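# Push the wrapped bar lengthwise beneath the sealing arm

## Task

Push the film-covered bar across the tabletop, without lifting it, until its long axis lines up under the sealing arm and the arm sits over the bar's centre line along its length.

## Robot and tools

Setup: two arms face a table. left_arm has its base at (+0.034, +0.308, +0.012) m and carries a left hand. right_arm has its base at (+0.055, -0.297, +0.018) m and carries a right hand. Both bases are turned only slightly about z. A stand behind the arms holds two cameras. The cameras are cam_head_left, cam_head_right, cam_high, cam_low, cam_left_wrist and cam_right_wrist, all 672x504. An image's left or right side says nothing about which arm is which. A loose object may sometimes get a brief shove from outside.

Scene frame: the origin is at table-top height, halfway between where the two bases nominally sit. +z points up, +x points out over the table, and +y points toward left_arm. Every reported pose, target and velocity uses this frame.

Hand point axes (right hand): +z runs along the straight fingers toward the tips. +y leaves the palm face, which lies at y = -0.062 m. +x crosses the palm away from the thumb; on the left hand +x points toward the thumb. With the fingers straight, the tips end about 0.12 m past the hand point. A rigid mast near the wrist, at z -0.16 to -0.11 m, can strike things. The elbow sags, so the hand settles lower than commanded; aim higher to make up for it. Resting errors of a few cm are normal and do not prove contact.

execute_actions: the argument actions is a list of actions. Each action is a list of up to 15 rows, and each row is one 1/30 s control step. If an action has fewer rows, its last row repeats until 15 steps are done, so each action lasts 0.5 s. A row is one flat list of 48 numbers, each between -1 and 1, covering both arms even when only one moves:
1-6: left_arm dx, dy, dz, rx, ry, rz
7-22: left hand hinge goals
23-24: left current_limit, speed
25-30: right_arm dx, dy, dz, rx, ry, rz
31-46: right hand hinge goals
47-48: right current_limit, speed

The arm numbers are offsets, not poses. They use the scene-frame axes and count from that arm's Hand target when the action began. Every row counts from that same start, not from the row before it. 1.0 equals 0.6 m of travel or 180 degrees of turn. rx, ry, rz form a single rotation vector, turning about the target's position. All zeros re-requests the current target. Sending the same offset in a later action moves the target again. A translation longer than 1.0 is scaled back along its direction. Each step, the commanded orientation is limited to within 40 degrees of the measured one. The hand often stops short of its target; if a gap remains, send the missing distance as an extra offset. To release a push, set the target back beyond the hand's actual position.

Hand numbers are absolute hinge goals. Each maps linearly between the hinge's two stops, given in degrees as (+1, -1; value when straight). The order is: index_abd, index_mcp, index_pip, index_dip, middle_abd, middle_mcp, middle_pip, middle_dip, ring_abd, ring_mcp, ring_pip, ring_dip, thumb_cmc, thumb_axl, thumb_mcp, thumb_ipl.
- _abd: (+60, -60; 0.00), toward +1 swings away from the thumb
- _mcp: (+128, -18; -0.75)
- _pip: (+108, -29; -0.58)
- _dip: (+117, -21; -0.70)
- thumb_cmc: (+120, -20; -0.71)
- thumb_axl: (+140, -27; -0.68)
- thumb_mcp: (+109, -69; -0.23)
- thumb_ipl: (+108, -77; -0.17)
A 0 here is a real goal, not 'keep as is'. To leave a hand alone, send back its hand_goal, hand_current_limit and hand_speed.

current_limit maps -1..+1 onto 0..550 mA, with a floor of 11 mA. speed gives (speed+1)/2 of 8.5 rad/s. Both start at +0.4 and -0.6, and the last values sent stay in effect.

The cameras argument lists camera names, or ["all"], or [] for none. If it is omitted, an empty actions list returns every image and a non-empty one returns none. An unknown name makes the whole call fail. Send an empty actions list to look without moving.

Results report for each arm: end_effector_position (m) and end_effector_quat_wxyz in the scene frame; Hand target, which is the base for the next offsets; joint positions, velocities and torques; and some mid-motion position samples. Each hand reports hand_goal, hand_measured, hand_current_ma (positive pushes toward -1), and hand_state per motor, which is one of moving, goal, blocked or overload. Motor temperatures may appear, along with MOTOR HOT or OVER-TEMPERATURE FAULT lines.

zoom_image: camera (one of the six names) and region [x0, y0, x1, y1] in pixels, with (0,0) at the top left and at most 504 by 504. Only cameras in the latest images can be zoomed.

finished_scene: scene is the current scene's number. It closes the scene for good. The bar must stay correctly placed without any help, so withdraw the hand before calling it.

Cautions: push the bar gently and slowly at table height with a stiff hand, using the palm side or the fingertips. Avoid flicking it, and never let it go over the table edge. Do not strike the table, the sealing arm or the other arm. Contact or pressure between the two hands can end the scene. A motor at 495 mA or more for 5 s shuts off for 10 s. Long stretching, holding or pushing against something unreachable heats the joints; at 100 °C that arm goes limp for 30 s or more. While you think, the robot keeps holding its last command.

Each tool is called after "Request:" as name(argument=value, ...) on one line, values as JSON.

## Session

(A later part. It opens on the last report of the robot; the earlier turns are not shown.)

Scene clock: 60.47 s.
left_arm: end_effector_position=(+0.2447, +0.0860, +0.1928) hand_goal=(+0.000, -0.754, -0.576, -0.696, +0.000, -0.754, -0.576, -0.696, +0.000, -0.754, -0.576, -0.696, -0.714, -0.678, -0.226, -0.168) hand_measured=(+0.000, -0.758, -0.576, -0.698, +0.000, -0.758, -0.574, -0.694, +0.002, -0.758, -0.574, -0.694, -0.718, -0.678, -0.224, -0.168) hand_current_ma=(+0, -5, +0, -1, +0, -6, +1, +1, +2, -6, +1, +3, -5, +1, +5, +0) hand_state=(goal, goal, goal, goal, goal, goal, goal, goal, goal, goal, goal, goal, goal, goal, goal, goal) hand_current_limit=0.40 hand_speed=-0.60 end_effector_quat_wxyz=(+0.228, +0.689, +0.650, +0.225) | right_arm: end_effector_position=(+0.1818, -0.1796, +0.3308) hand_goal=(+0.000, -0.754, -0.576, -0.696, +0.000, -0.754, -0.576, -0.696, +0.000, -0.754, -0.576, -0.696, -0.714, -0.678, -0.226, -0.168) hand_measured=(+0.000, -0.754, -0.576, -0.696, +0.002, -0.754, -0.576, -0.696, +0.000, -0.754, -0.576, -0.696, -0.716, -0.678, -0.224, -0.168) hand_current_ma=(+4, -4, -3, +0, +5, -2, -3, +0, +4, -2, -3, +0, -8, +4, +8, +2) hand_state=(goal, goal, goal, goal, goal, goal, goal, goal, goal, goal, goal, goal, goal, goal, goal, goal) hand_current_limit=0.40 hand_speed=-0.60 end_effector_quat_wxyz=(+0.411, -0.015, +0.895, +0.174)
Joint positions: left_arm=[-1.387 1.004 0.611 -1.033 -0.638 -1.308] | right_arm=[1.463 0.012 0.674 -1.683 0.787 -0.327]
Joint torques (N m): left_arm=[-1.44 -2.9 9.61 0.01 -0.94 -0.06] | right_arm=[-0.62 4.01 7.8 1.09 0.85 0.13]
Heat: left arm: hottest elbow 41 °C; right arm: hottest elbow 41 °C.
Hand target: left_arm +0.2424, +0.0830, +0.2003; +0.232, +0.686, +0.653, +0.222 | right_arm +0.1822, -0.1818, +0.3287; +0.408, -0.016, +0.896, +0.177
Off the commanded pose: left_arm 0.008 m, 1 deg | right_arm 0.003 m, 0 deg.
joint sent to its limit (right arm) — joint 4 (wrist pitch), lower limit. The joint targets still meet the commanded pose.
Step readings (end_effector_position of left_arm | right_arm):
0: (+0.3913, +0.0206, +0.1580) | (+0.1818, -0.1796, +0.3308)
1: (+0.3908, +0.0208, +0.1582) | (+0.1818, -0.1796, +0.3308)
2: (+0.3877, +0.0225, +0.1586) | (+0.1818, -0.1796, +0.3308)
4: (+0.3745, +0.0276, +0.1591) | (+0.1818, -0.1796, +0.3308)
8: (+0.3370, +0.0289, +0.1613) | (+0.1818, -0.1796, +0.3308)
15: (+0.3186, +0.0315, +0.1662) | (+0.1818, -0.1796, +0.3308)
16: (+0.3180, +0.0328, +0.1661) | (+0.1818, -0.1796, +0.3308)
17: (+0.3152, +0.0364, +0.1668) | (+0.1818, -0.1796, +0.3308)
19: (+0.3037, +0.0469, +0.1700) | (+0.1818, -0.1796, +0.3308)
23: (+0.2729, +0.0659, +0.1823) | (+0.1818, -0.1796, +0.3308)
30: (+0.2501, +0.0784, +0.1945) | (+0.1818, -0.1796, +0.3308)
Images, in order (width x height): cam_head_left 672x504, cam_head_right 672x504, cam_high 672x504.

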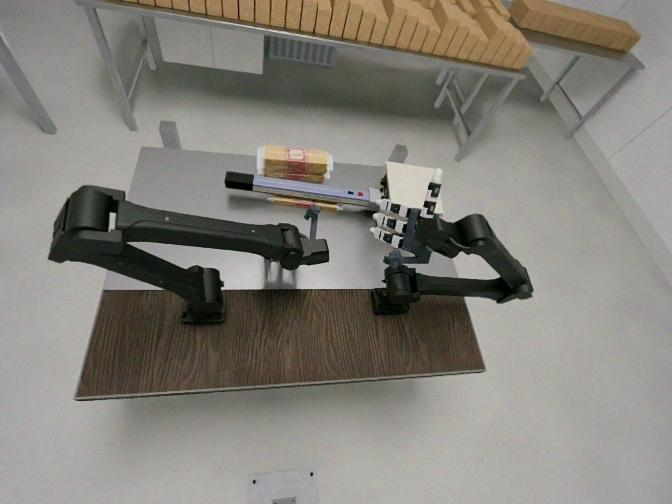

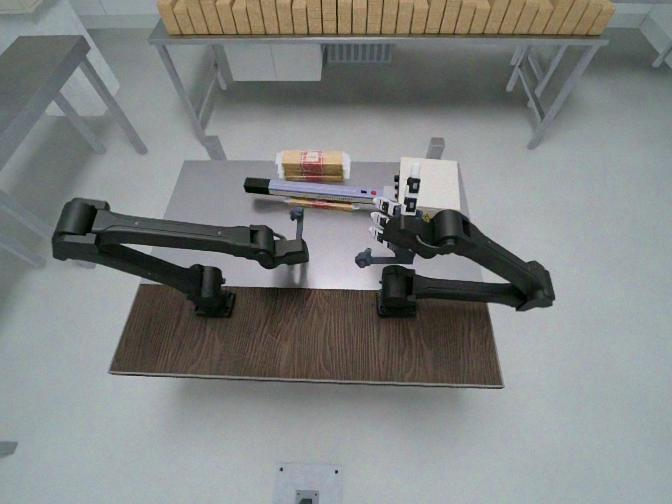

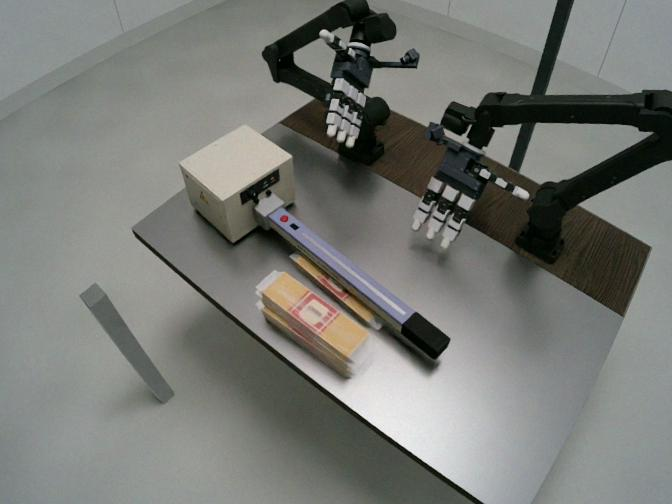

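Request:
zoom_image(camera="cam_head_left", region=[262, 185, 312, 215])

Request:
zoom_image(camera="cam_head_left", region=[305, 185, 355, 215])

Request:
zoom_image(camera="cam_head_right", region=[280, 185, 330, 215])

Request:
zoom_image(camera="cam_head_right", region=[315, 185, 365, 215])

Scaled by 10.080 from the camera's 672x504 image, which has a finer 960x720 frame.

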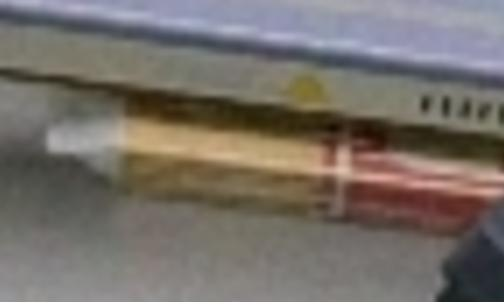

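Scaled by 10.080 from the camera's 672x504 image, which has a finer 960x720 frame.

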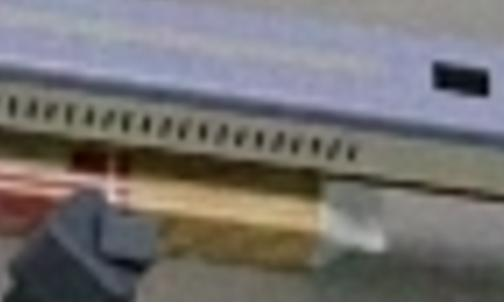

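Scaled by 10.080 from the camera's 672x504 image, which has a finer 960x720 frame.

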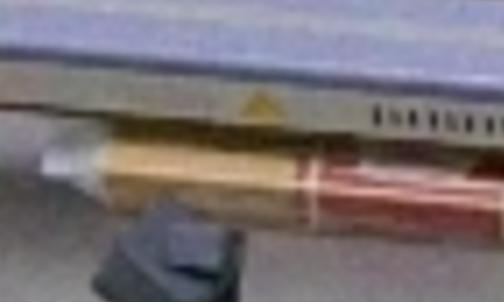

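Scaled by 10.080 from the camera's 672x504 image, which has a finer 960x720 frame.

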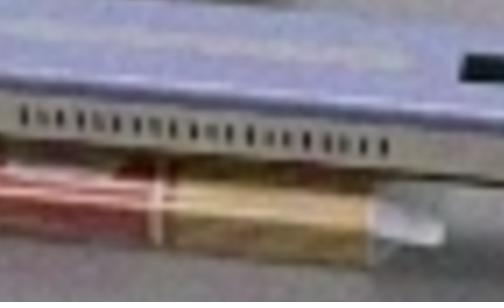

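Request:
zoom_image(camera="cam_high", region=[300, 255, 360, 315])

Request:
zoom_image(camera="cam_high", region=[270, 280, 350, 340])

Scaled by 8.400 from the camera's 672x504 image, which has a finer 960x720 frame.

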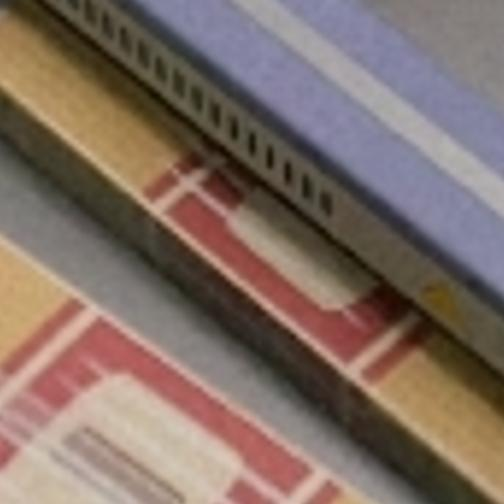

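Scaled by 6.300 from the camera's 672x504 image, which has a finer 960x720 frame.

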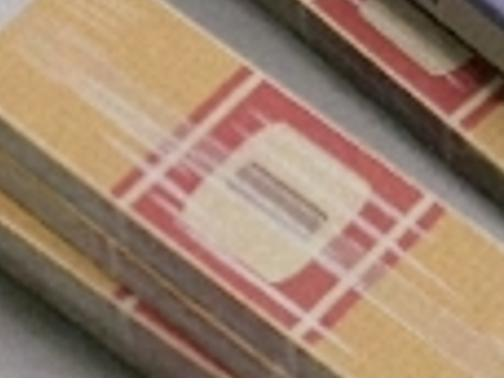

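Request:
execute_actions(actions=[[[0.13,-0.06,-0.04,0,0,-0.004,0,-0.754,-0.576,-0.696,0,-0.754,-0.576,-0.696,0,-0.754,-0.576,-0.696,-0.714,-0.678,-0.226,-0.168,0.4,-0.6,0,0,0,0,0,0,0,-0.754,-0.576,-0.696,0,-0.754,-0.576,-0.696,0,-0.754,-0.576,-0.696,-0.714,-0.678,-0.226,-0.168,0.4,-0.6]],[[0.11,-0.045,-0.03,0,0,-0.004,0,-0.754,-0.576,-0.696,0,-0.754,-0.576,-0.696,0,-0.754,-0.576,-0.696,-0.714,-0.678,-0.226,-0.168,0.4,-0.6,0,0,0,0,0,0,0,-0.754,-0.576,-0.696,0,-0.754,-0.576,-0.696,0,-0.754,-0.576,-0.696,-0.714,-0.678,-0.226,-0.168,0.4,-0.6]],[[0.06,-0.004,0,0,0,0,0,-0.754,-0.576,-0.696,0,-0.754,-0.576,-0.696,0,-0.754,-0.576,-0.696,-0.714,-0.678,-0.226,-0.168,0.4,-0.6,0,0,0,0,0,0,0,-0.754,-0.576,-0.696,0,-0.754,-0.576,-0.696,0,-0.754,-0.576,-0.696,-0.714,-0.678,-0.226,-0.168,0.4,-0.6]],[[0.033,-0.003,0,0,0,0,0,-0.754,-0.576,-0.696,0,-0.754,-0.576,-0.696,0,-0.754,-0.576,-0.696,-0.714,-0.678,-0.226,-0.168,0.4,-0.6,0,0,0,0,0,0,0,-0.754,-0.576,-0.696,0,-0.754,-0.576,-0.696,0,-0.754,-0.576,-0.696,-0.714,-0.678,-0.226,-0.168,0.4,-0.6]]], cameras=["cam_high"])

Scene clock: 70.30 s.
left_arm: end_effector_position=(+0.4277, +0.0236, +0.1588) hand_goal=(+0.000, -0.754, -0.576, -0.696, +0.000, -0.754, -0.576, -0.696, +0.000, -0.754, -0.576, -0.696, -0.714, -0.678, -0.226, -0.168) hand_measured=(+0.000, -0.758, -0.576, -0.698, -0.006, -0.756, -0.576, -0.694, -0.024, -0.752, -0.576, -0.696, -0.718, -0.678, -0.224, -0.168) hand_current_ma=(+0, -7, +0, -1, -7, -4, +1, +1, -50, +4, +1, +0, -6, +1, +5, +0) hand_state=(goal, goal, goal, goal, goal, goal, goal, goal, blocked, goal, goal, goal, goal, goal, goal, goal) hand_current_limit=0.40 hand_speed=-0.60 end_effector_quat_wxyz=(+0.232, +0.697, +0.642, +0.219) | right_arm: end_effector_position=(+0.1818, -0.1796, +0.3308) hand_goal=(+0.000, -0.754, -0.576, -0.696, +0.000, -0.754, -0.576, -0.696, +0.000, -0.754, -0.576, -0.696, -0.714, -0.678, -0.226, -0.168) hand_measured=(+0.000, -0.754, -0.576, -0.696, +0.002, -0.754, -0.576, -0.696, +0.000, -0.754, -0.576, -0.696, -0.716, -0.678, -0.224, -0.168) hand_current_ma=(+4, -4, -3, +0, +5, -2, -3, +0, +4, -2, -3, +0, -8, +4, +8, +2) hand_state=(goal, goal, goal, goal, goal, goal, goal, goal, goal, goal, goal, goal, goal, goal, goal, goal) hand_current_limit=0.40 hand_speed=-0.60 end_effector_quat_wxyz=(+0.411, -0.015, +0.895, +0.174)
Joint positions: left_arm=[-0.9 1.385 0.786 -0.511 -0.474 -0.731] | right_arm=[1.463 0.012 0.674 -1.683 0.787 -0.327]
Joint torques (N m): left_arm=[0.79 -4.95 10.82 2.18 -0.4 0.16] | right_arm=[-0.5 4.01 7.8 1.03 0.85 0.15]
Heat: left arm: hottest elbow 42 °C; right arm: hottest elbow 41 °C.
Hand target: left_arm +0.4422, +0.0158, +0.1584; +0.235, +0.694, +0.644, +0.219 | right_arm +0.1822, -0.1818, +0.3287; +0.408, -0.016, +0.896, +0.177
Off the commanded pose: left_arm 0.016 m, 1 deg | right_arm 0.003 m, 0 deg.
joint sent to its limit (right arm) — joint 4 (wrist pitch), lower limit. The joint targets still meet the commanded pose.
Step readings (end_effector_position of left_arm | right_arm):
0: (+0.2447, +0.0861, +0.1928) | (+0.1818, -0.1796, +0.3308)
1: (+0.2449, +0.0860, +0.1928) | (+0.1818, -0.1796, +0.3308)
2: (+0.2465, +0.0850, +0.1921) | (+0.1818, -0.1796, +0.3308)
4: (+0.2575, +0.0818, +0.1882) | (+0.1818, -0.1796, +0.3308)
8: (+0.2869, +0.0830, +0.1751) | (+0.1818, -0.1796, +0.3308)
15: (+0.3045, +0.0728, +0.1607) | (+0.1818, -0.1796, +0.3308)
16: (+0.3056, +0.0702, +0.1608) | (+0.1818, -0.1796, +0.3308)
17: (+0.3081, +0.0673, +0.1600) | (+0.1818, -0.1796, +0.3308)
19: (+0.3211, +0.0614, +0.1594) | (+0.1818, -0.1796, +0.3308)
23: (+0.3531, +0.0512, +0.1584) | (+0.1818, -0.1796, +0.3308)
30: (+0.3717, +0.0385, +0.1578) | (+0.1818, -0.1796, +0.3308)
31: (+0.3723, +0.0374, +0.1576) | (+0.1818, -0.1796, +0.3308)
32: (+0.3739, +0.0363, +0.1575) | (+0.1818, -0.1796, +0.3308)
34: (+0.3818, +0.0346, +0.1578) | (+0.1818, -0.1796, +0.3308)
38: (+0.4015, +0.0326, +0.1579) | (+0.1818, -0.1796, +0.3308)
45: (+0.4085, +0.0290, +0.1585) | (+0.1818, -0.1796, +0.3308)
46: (+0.4087, +0.0286, +0.1585) | (+0.1818, -0.1796, +0.3308)
47: (+0.4093, +0.0281, +0.1584) | (+0.1818, -0.1796, +0.3308)
49: (+0.4131, +0.0268, +0.1587) | (+0.1818, -0.1796, +0.3308)
53: (+0.4242, +0.0254, +0.1585) | (+0.1818, -0.1796, +0.3308)
60: (+0.4277, +0.0238, +0.1587) | (+0.1818, -0.1796, +0.3308)
Images, in order (width x height): cam_high 672x504.

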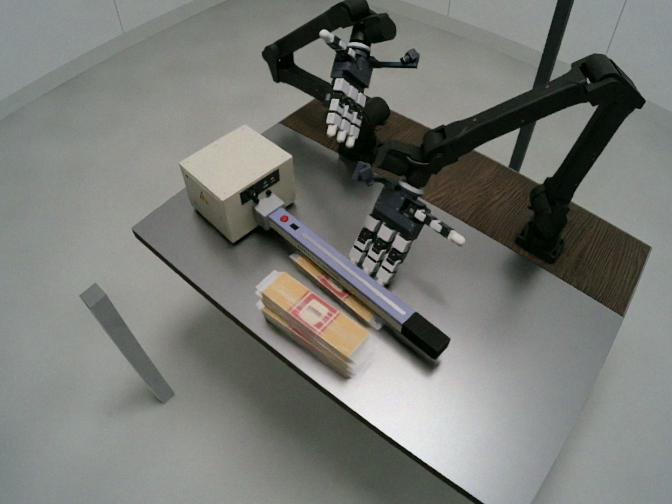

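Request:
execute_actions(actions=[[[0.018,-0.001,0,0,0,0,0,-0.754,-0.576,-0.696,0,-0.754,-0.576,-0.696,0,-0.754,-0.576,-0.696,-0.714,-0.678,-0.226,-0.168,0.4,-0.6,0,0,0,0,0,0,0,-0.754,-0.576,-0.696,0,-0.754,-0.576,-0.696,0,-0.754,-0.576,-0.696,-0.714,-0.678,-0.226,-0.168,0.4,-0.6]],[[0.016,0,0,0,0,0,0,-0.754,-0.576,-0.696,0,-0.754,-0.576,-0.696,0,-0.754,-0.576,-0.696,-0.714,-0.678,-0.226,-0.168,0.4,-0.6,0,0,0,0,0,0,0,-0.754,-0.576,-0.696,0,-0.754,-0.576,-0.696,0,-0.754,-0.576,-0.696,-0.714,-0.678,-0.226,-0.168,0.4,-0.6]]], cameras=["cam_high"])

Request:
zoom_image(camera="cam_high", region=[270, 215, 430, 335])

Request:
zoom_image(camera="cam_high", region=[300, 255, 360, 315])

Scene clock: 72.87 s.
left_arm: end_effector_position=(+0.4457, +0.0204, +0.1597) hand_goal=(+0.000, -0.754, -0.576, -0.696, +0.000, -0.754, -0.576, -0.696, +0.000, -0.754, -0.576, -0.696, -0.714, -0.678, -0.226, -0.168) hand_measured=(+0.000, -0.760, -0.576, -0.698, -0.002, -0.760, -0.576, -0.696, -0.022, -0.756, -0.580, -0.700, -0.718, -0.678, -0.224, -0.168) hand_current_ma=(+0, -9, -1, -1, -3, -9, -1, +1, -46, -4, -5, -5, -6, +1, +5, +0) hand_state=(goal, goal, goal, goal, goal, goal, goal, goal, blocked, goal, goal, goal, goal, goal, goal, goal) hand_current_limit=0.40 hand_speed=-0.60 end_effector_quat_wxyz=(+0.233, +0.699, +0.641, +0.216) | right_arm: end_effector_position=(+0.1818, -0.1796, +0.3308) hand_goal=(+0.000, -0.754, -0.576, -0.696, +0.000, -0.754, -0.576, -0.696, +0.000, -0.754, -0.576, -0.696, -0.714, -0.678, -0.226, -0.168) hand_measured=(+0.000, -0.754, -0.576, -0.696, +0.002, -0.754, -0.576, -0.696, +0.000, -0.754, -0.576, -0.696, -0.716, -0.678, -0.224, -0.168) hand_current_ma=(+4, -4, -3, +0, +5, -2, -3, +0, +4, -2, -3, +0, -8, +4, +8, +2) hand_state=(goal, goal, goal, goal, goal, goal, goal, goal, goal, goal, goal, goal, goal, goal, goal, goal) hand_current_limit=0.40 hand_speed=-0.60 end_effector_quat_wxyz=(+0.411, -0.015, +0.895, +0.174)
Joint positions: left_arm=[-0.865 1.412 0.817 -0.495 -0.451 -0.692] | right_arm=[1.463 0.012 0.674 -1.683 0.787 -0.327]
Joint torques (N m): left_arm=[1.2 -5.01 10.95 2.26 -0.53 0.17] | right_arm=[0.26 3.72 7.91 1.09 0.89 0.11]
Heat: left arm: hottest elbow 42 °C; right arm: hottest elbow 41 °C.
Hand target: left_arm +0.4627, +0.0152, +0.1584; +0.235, +0.694, +0.644, +0.219 | right_arm +0.1822, -0.1818, +0.3287; +0.408, -0.016, +0.896, +0.177
Off the commanded pose: left_arm 0.018 m, 1 deg | right_arm 0.003 m, 0 deg.
joint sent to its limit (right arm) — joint 4 (wrist pitch), lower limit. The joint targets still meet the commanded pose.
Step readings (end_effector_position of left_arm | right_arm):
0: (+0.4277, +0.0235, +0.1588) | (+0.1818, -0.1796, +0.3308)
1: (+0.4278, +0.0236, +0.1588) | (+0.1818, -0.1796, +0.3308)
2: (+0.4282, +0.0234, +0.1588) | (+0.1818, -0.1796, +0.3308)
4: (+0.4298, +0.0229, +0.1595) | (+0.1818, -0.1796, +0.3308)
8: (+0.4359, +0.0224, +0.1590) | (+0.1818, -0.1796, +0.3308)
15: (+0.4380, +0.0216, +0.1593) | (+0.1818, -0.1796, +0.3308)
16: (+0.4382, +0.0217, +0.1592) | (+0.1818, -0.1796, +0.3308)
17: (+0.4383, +0.0214, +0.1592) | (+0.1818, -0.1796, +0.3308)
19: (+0.4399, +0.0214, +0.1599) | (+0.1818, -0.1796, +0.3308)
23: (+0.4445, +0.0211, +0.1597) | (+0.1818, -0.1796, +0.3308)
30: (+0.4457, +0.0204, +0.1597) | (+0.1818, -0.1796, +0.3308)
Images, in order (width x height): cam_high 672x504.

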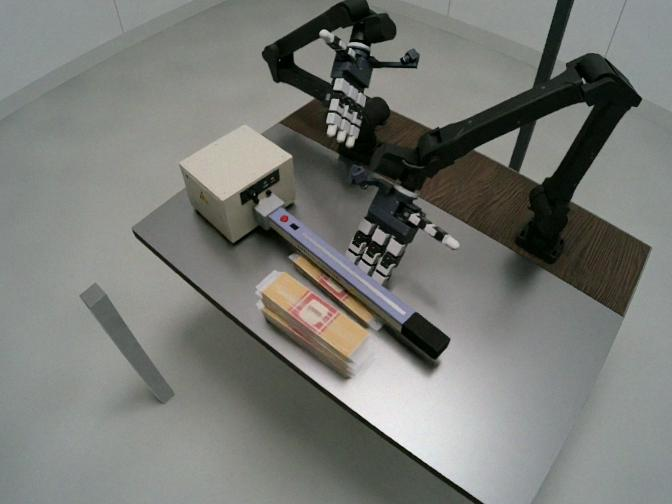

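Scaled by 3.150 from the camera's 672x504 image, which has a finer 960x720 frame.

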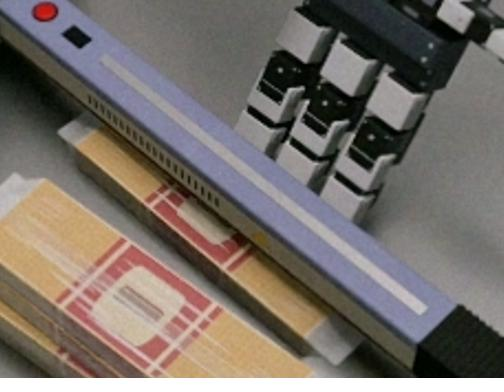

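Scaled by 8.400 from the camera's 672x504 image, which has a finer 960x720 frame.

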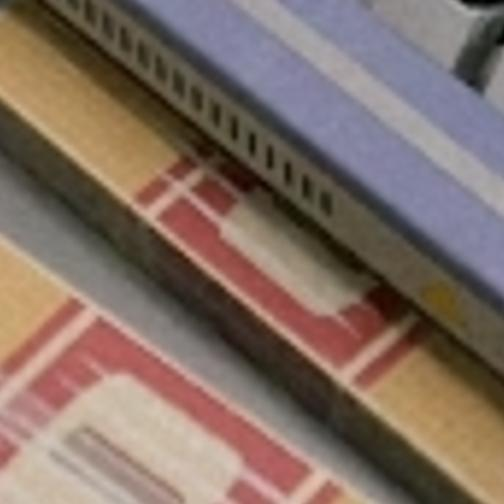

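Request:
execute_actions(actions=[[[-0.04,0.005,0,0,0,0,0,-0.754,-0.576,-0.696,0,-0.754,-0.576,-0.696,0,-0.754,-0.576,-0.696,-0.714,-0.678,-0.226,-0.168,0.4,-0.6,0,0,0,0,0,0,0,-0.754,-0.576,-0.696,0,-0.754,-0.576,-0.696,0,-0.754,-0.576,-0.696,-0.714,-0.678,-0.226,-0.168,0.4,-0.6]],[[-0.08,0.01,0.004,0,0,0,0,-0.754,-0.576,-0.696,0,-0.754,-0.576,-0.696,0,-0.754,-0.576,-0.696,-0.714,-0.678,-0.226,-0.168,0.4,-0.6,0,0,0,0,0,0,0,-0.754,-0.576,-0.696,0,-0.754,-0.576,-0.696,0,-0.754,-0.576,-0.696,-0.714,-0.678,-0.226,-0.168,0.4,-0.6]],[[-0.12,0.04,0.03,0,0,0,0,-0.754,-0.576,-0.696,0,-0.754,-0.576,-0.696,0,-0.754,-0.576,-0.696,-0.714,-0.678,-0.226,-0.168,0.4,-0.6,0,0,0,0,0,0,0,-0.754,-0.576,-0.696,0,-0.754,-0.576,-0.696,0,-0.754,-0.576,-0.696,-0.714,-0.678,-0.226,-0.168,0.4,-0.6]],[[-0.10,0.08,0.05,0,0,0,0,-0.754,-0.576,-0.696,0,-0.754,-0.576,-0.696,0,-0.754,-0.576,-0.696,-0.714,-0.678,-0.226,-0.168,0.4,-0.6,0,0,0,0,0,0,0,-0.754,-0.576,-0.696,0,-0.754,-0.576,-0.696,0,-0.754,-0.576,-0.696,-0.714,-0.678,-0.226,-0.168,0.4,-0.6]]], cameras=["cam_head_left", "cam_head_right", "cam_high"])

Request:
zoom_image(camera="cam_head_left", region=[262, 180, 352, 220])

Request:
zoom_image(camera="cam_high", region=[270, 225, 410, 345])

Scene clock: 78.67 s.
left_arm: end_effector_position=(+0.2607, +0.0982, +0.2023) hand_goal=(+0.000, -0.754, -0.576, -0.696, +0.000, -0.754, -0.576, -0.696, +0.000, -0.754, -0.576, -0.696, -0.714, -0.678, -0.226, -0.168) hand_measured=(+0.000, -0.758, -0.576, -0.698, +0.000, -0.758, -0.574, -0.694, +0.002, -0.758, -0.574, -0.694, -0.718, -0.678, -0.224, -0.168) hand_current_ma=(+0, -8, -1, -1, +0, -6, +1, +1, +2, -6, +1, +3, -6, +1, +5, +0) hand_state=(goal, goal, goal, goal, goal, goal, goal, goal, goal, goal, goal, goal, goal, goal, goal, goal) hand_current_limit=0.40 hand_speed=-0.60 end_effector_quat_wxyz=(+0.231, +0.696, +0.642, +0.221) | right_arm: end_effector_position=(+0.1818, -0.1796, +0.3308) hand_goal=(+0.000, -0.754, -0.576, -0.696, +0.000, -0.754, -0.576, -0.696, +0.000, -0.754, -0.576, -0.696, -0.714, -0.678, -0.226, -0.168) hand_measured=(+0.000, -0.754, -0.576, -0.696, +0.002, -0.754, -0.576, -0.696, +0.000, -0.754, -0.576, -0.696, -0.716, -0.678, -0.224, -0.168) hand_current_ma=(+4, -4, -3, +0, +5, -2, -3, +0, +4, -2, -3, +0, -8, +4, +8, +2) hand_state=(goal, goal, goal, goal, goal, goal, goal, goal, goal, goal, goal, goal, goal, goal, goal, goal) hand_current_limit=0.40 hand_speed=-0.60 end_effector_quat_wxyz=(+0.411, -0.015, +0.895, +0.174)
Joint positions: left_arm=[-1.307 0.928 0.593 -1.015 -0.618 -1.182] | right_arm=[1.463 0.012 0.674 -1.683 0.787 -0.327]
Joint torques (N m): left_arm=[-1.38 -2.37 9.66 0.21 -0.91 -0.04] | right_arm=[-0.26 3.6 7.91 1.1 0.79 0.17]
Heat: left arm: hottest elbow 42 °C; right arm: hottest elbow 41 °C.
Hand target: left_arm +0.2586, +0.0963, +0.2087; +0.235, +0.694, +0.644, +0.219 | right_arm +0.1822, -0.1818, +0.3287; +0.408, -0.016, +0.896, +0.177
Off the commanded pose: left_arm 0.007 m, 1 deg | right_arm 0.003 m, 0 deg.
joint sent to its limit (right arm) — joint 4 (wrist pitch), lower limit. The joint targets still meet the commanded pose.
Step readings (end_effector_position of left_arm | right_arm):
0: (+0.4457, +0.0203, +0.1597) | (+0.1818, -0.1796, +0.3308)
1: (+0.4457, +0.0203, +0.1597) | (+0.1818, -0.1796, +0.3308)
2: (+0.4457, +0.0204, +0.1598) | (+0.1818, -0.1796, +0.3308)
4: (+0.4450, +0.0200, +0.1605) | (+0.1818, -0.1796, +0.3308)
8: (+0.4435, +0.0192, +0.1615) | (+0.1818, -0.1796, +0.3308)
15: (+0.4420, +0.0192, +0.1607) | (+0.1818, -0.1796, +0.3308)
16: (+0.4416, +0.0196, +0.1603) | (+0.1818, -0.1796, +0.3308)
17: (+0.4402, +0.0206, +0.1604) | (+0.1818, -0.1796, +0.3308)
19: (+0.4309, +0.0229, +0.1592) | (+0.1818, -0.1796, +0.3308)
23: (+0.4067, +0.0219, +0.1589) | (+0.1818, -0.1796, +0.3308)
30: (+0.3950, +0.0207, +0.1589) | (+0.1818, -0.1796, +0.3308)
31: (+0.3944, +0.0213, +0.1589) | (+0.1818, -0.1796, +0.3308)
32: (+0.3917, +0.0230, +0.1594) | (+0.1818, -0.1796, +0.3308)
34: (+0.3780, +0.0318, +0.1604) | (+0.1818, -0.1796, +0.3308)
38: (+0.3427, +0.0408, +0.1652) | (+0.1818, -0.1796, +0.3308)
45: (+0.3234, +0.0450, +0.1756) | (+0.1818, -0.1796, +0.3308)
46: (+0.3226, +0.0462, +0.1755) | (+0.1818, -0.1796, +0.3308)
47: (+0.3201, +0.0488, +0.1756) | (+0.1818, -0.1796, +0.3308)
49: (+0.3097, +0.0602, +0.1787) | (+0.1818, -0.1796, +0.3308)
53: (+0.2854, +0.0806, +0.1921) | (+0.1818, -0.1796, +0.3308)
60: (+0.2653, +0.0925, +0.2042) | (+0.1818, -0.1796, +0.3308)
Images, in order (width x height): cam_head_left 672x504, cam_head_right 672x504, cam_high 672x504.

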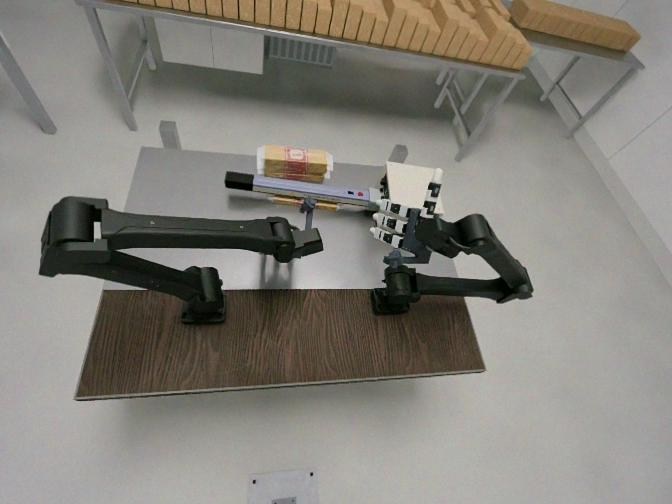

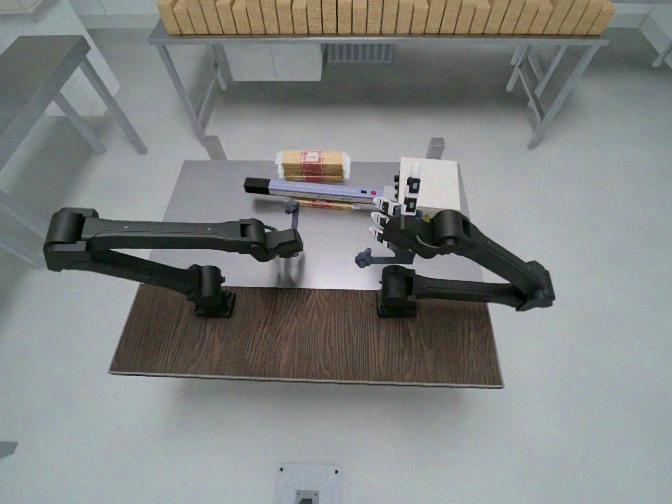

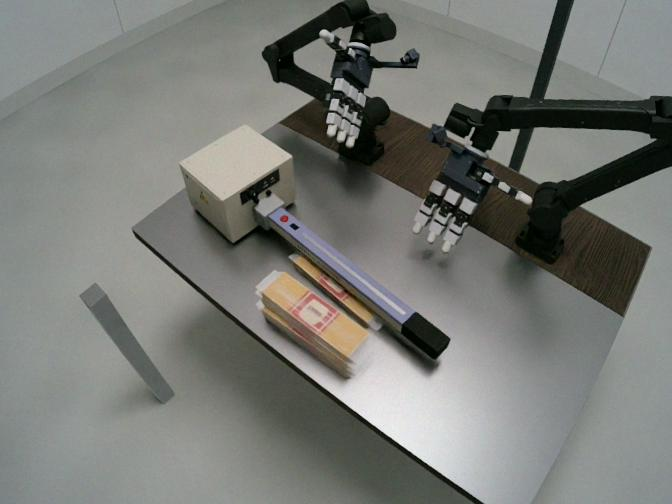

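Scaled by 5.600 from the camera's 672x504 image, which has a finer 960x720 frame.

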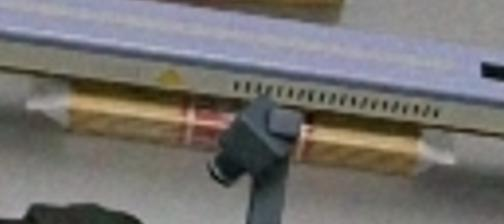

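Scaled by 3.600 from the camera's 672x504 image, which has a finer 960x720 frame.

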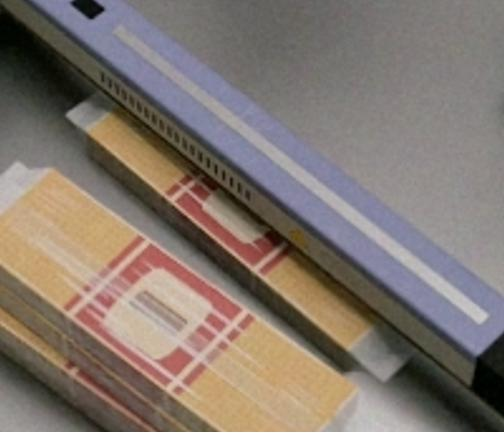

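Request:
finished_scene(scene=2)

The scene is finished: the task was done.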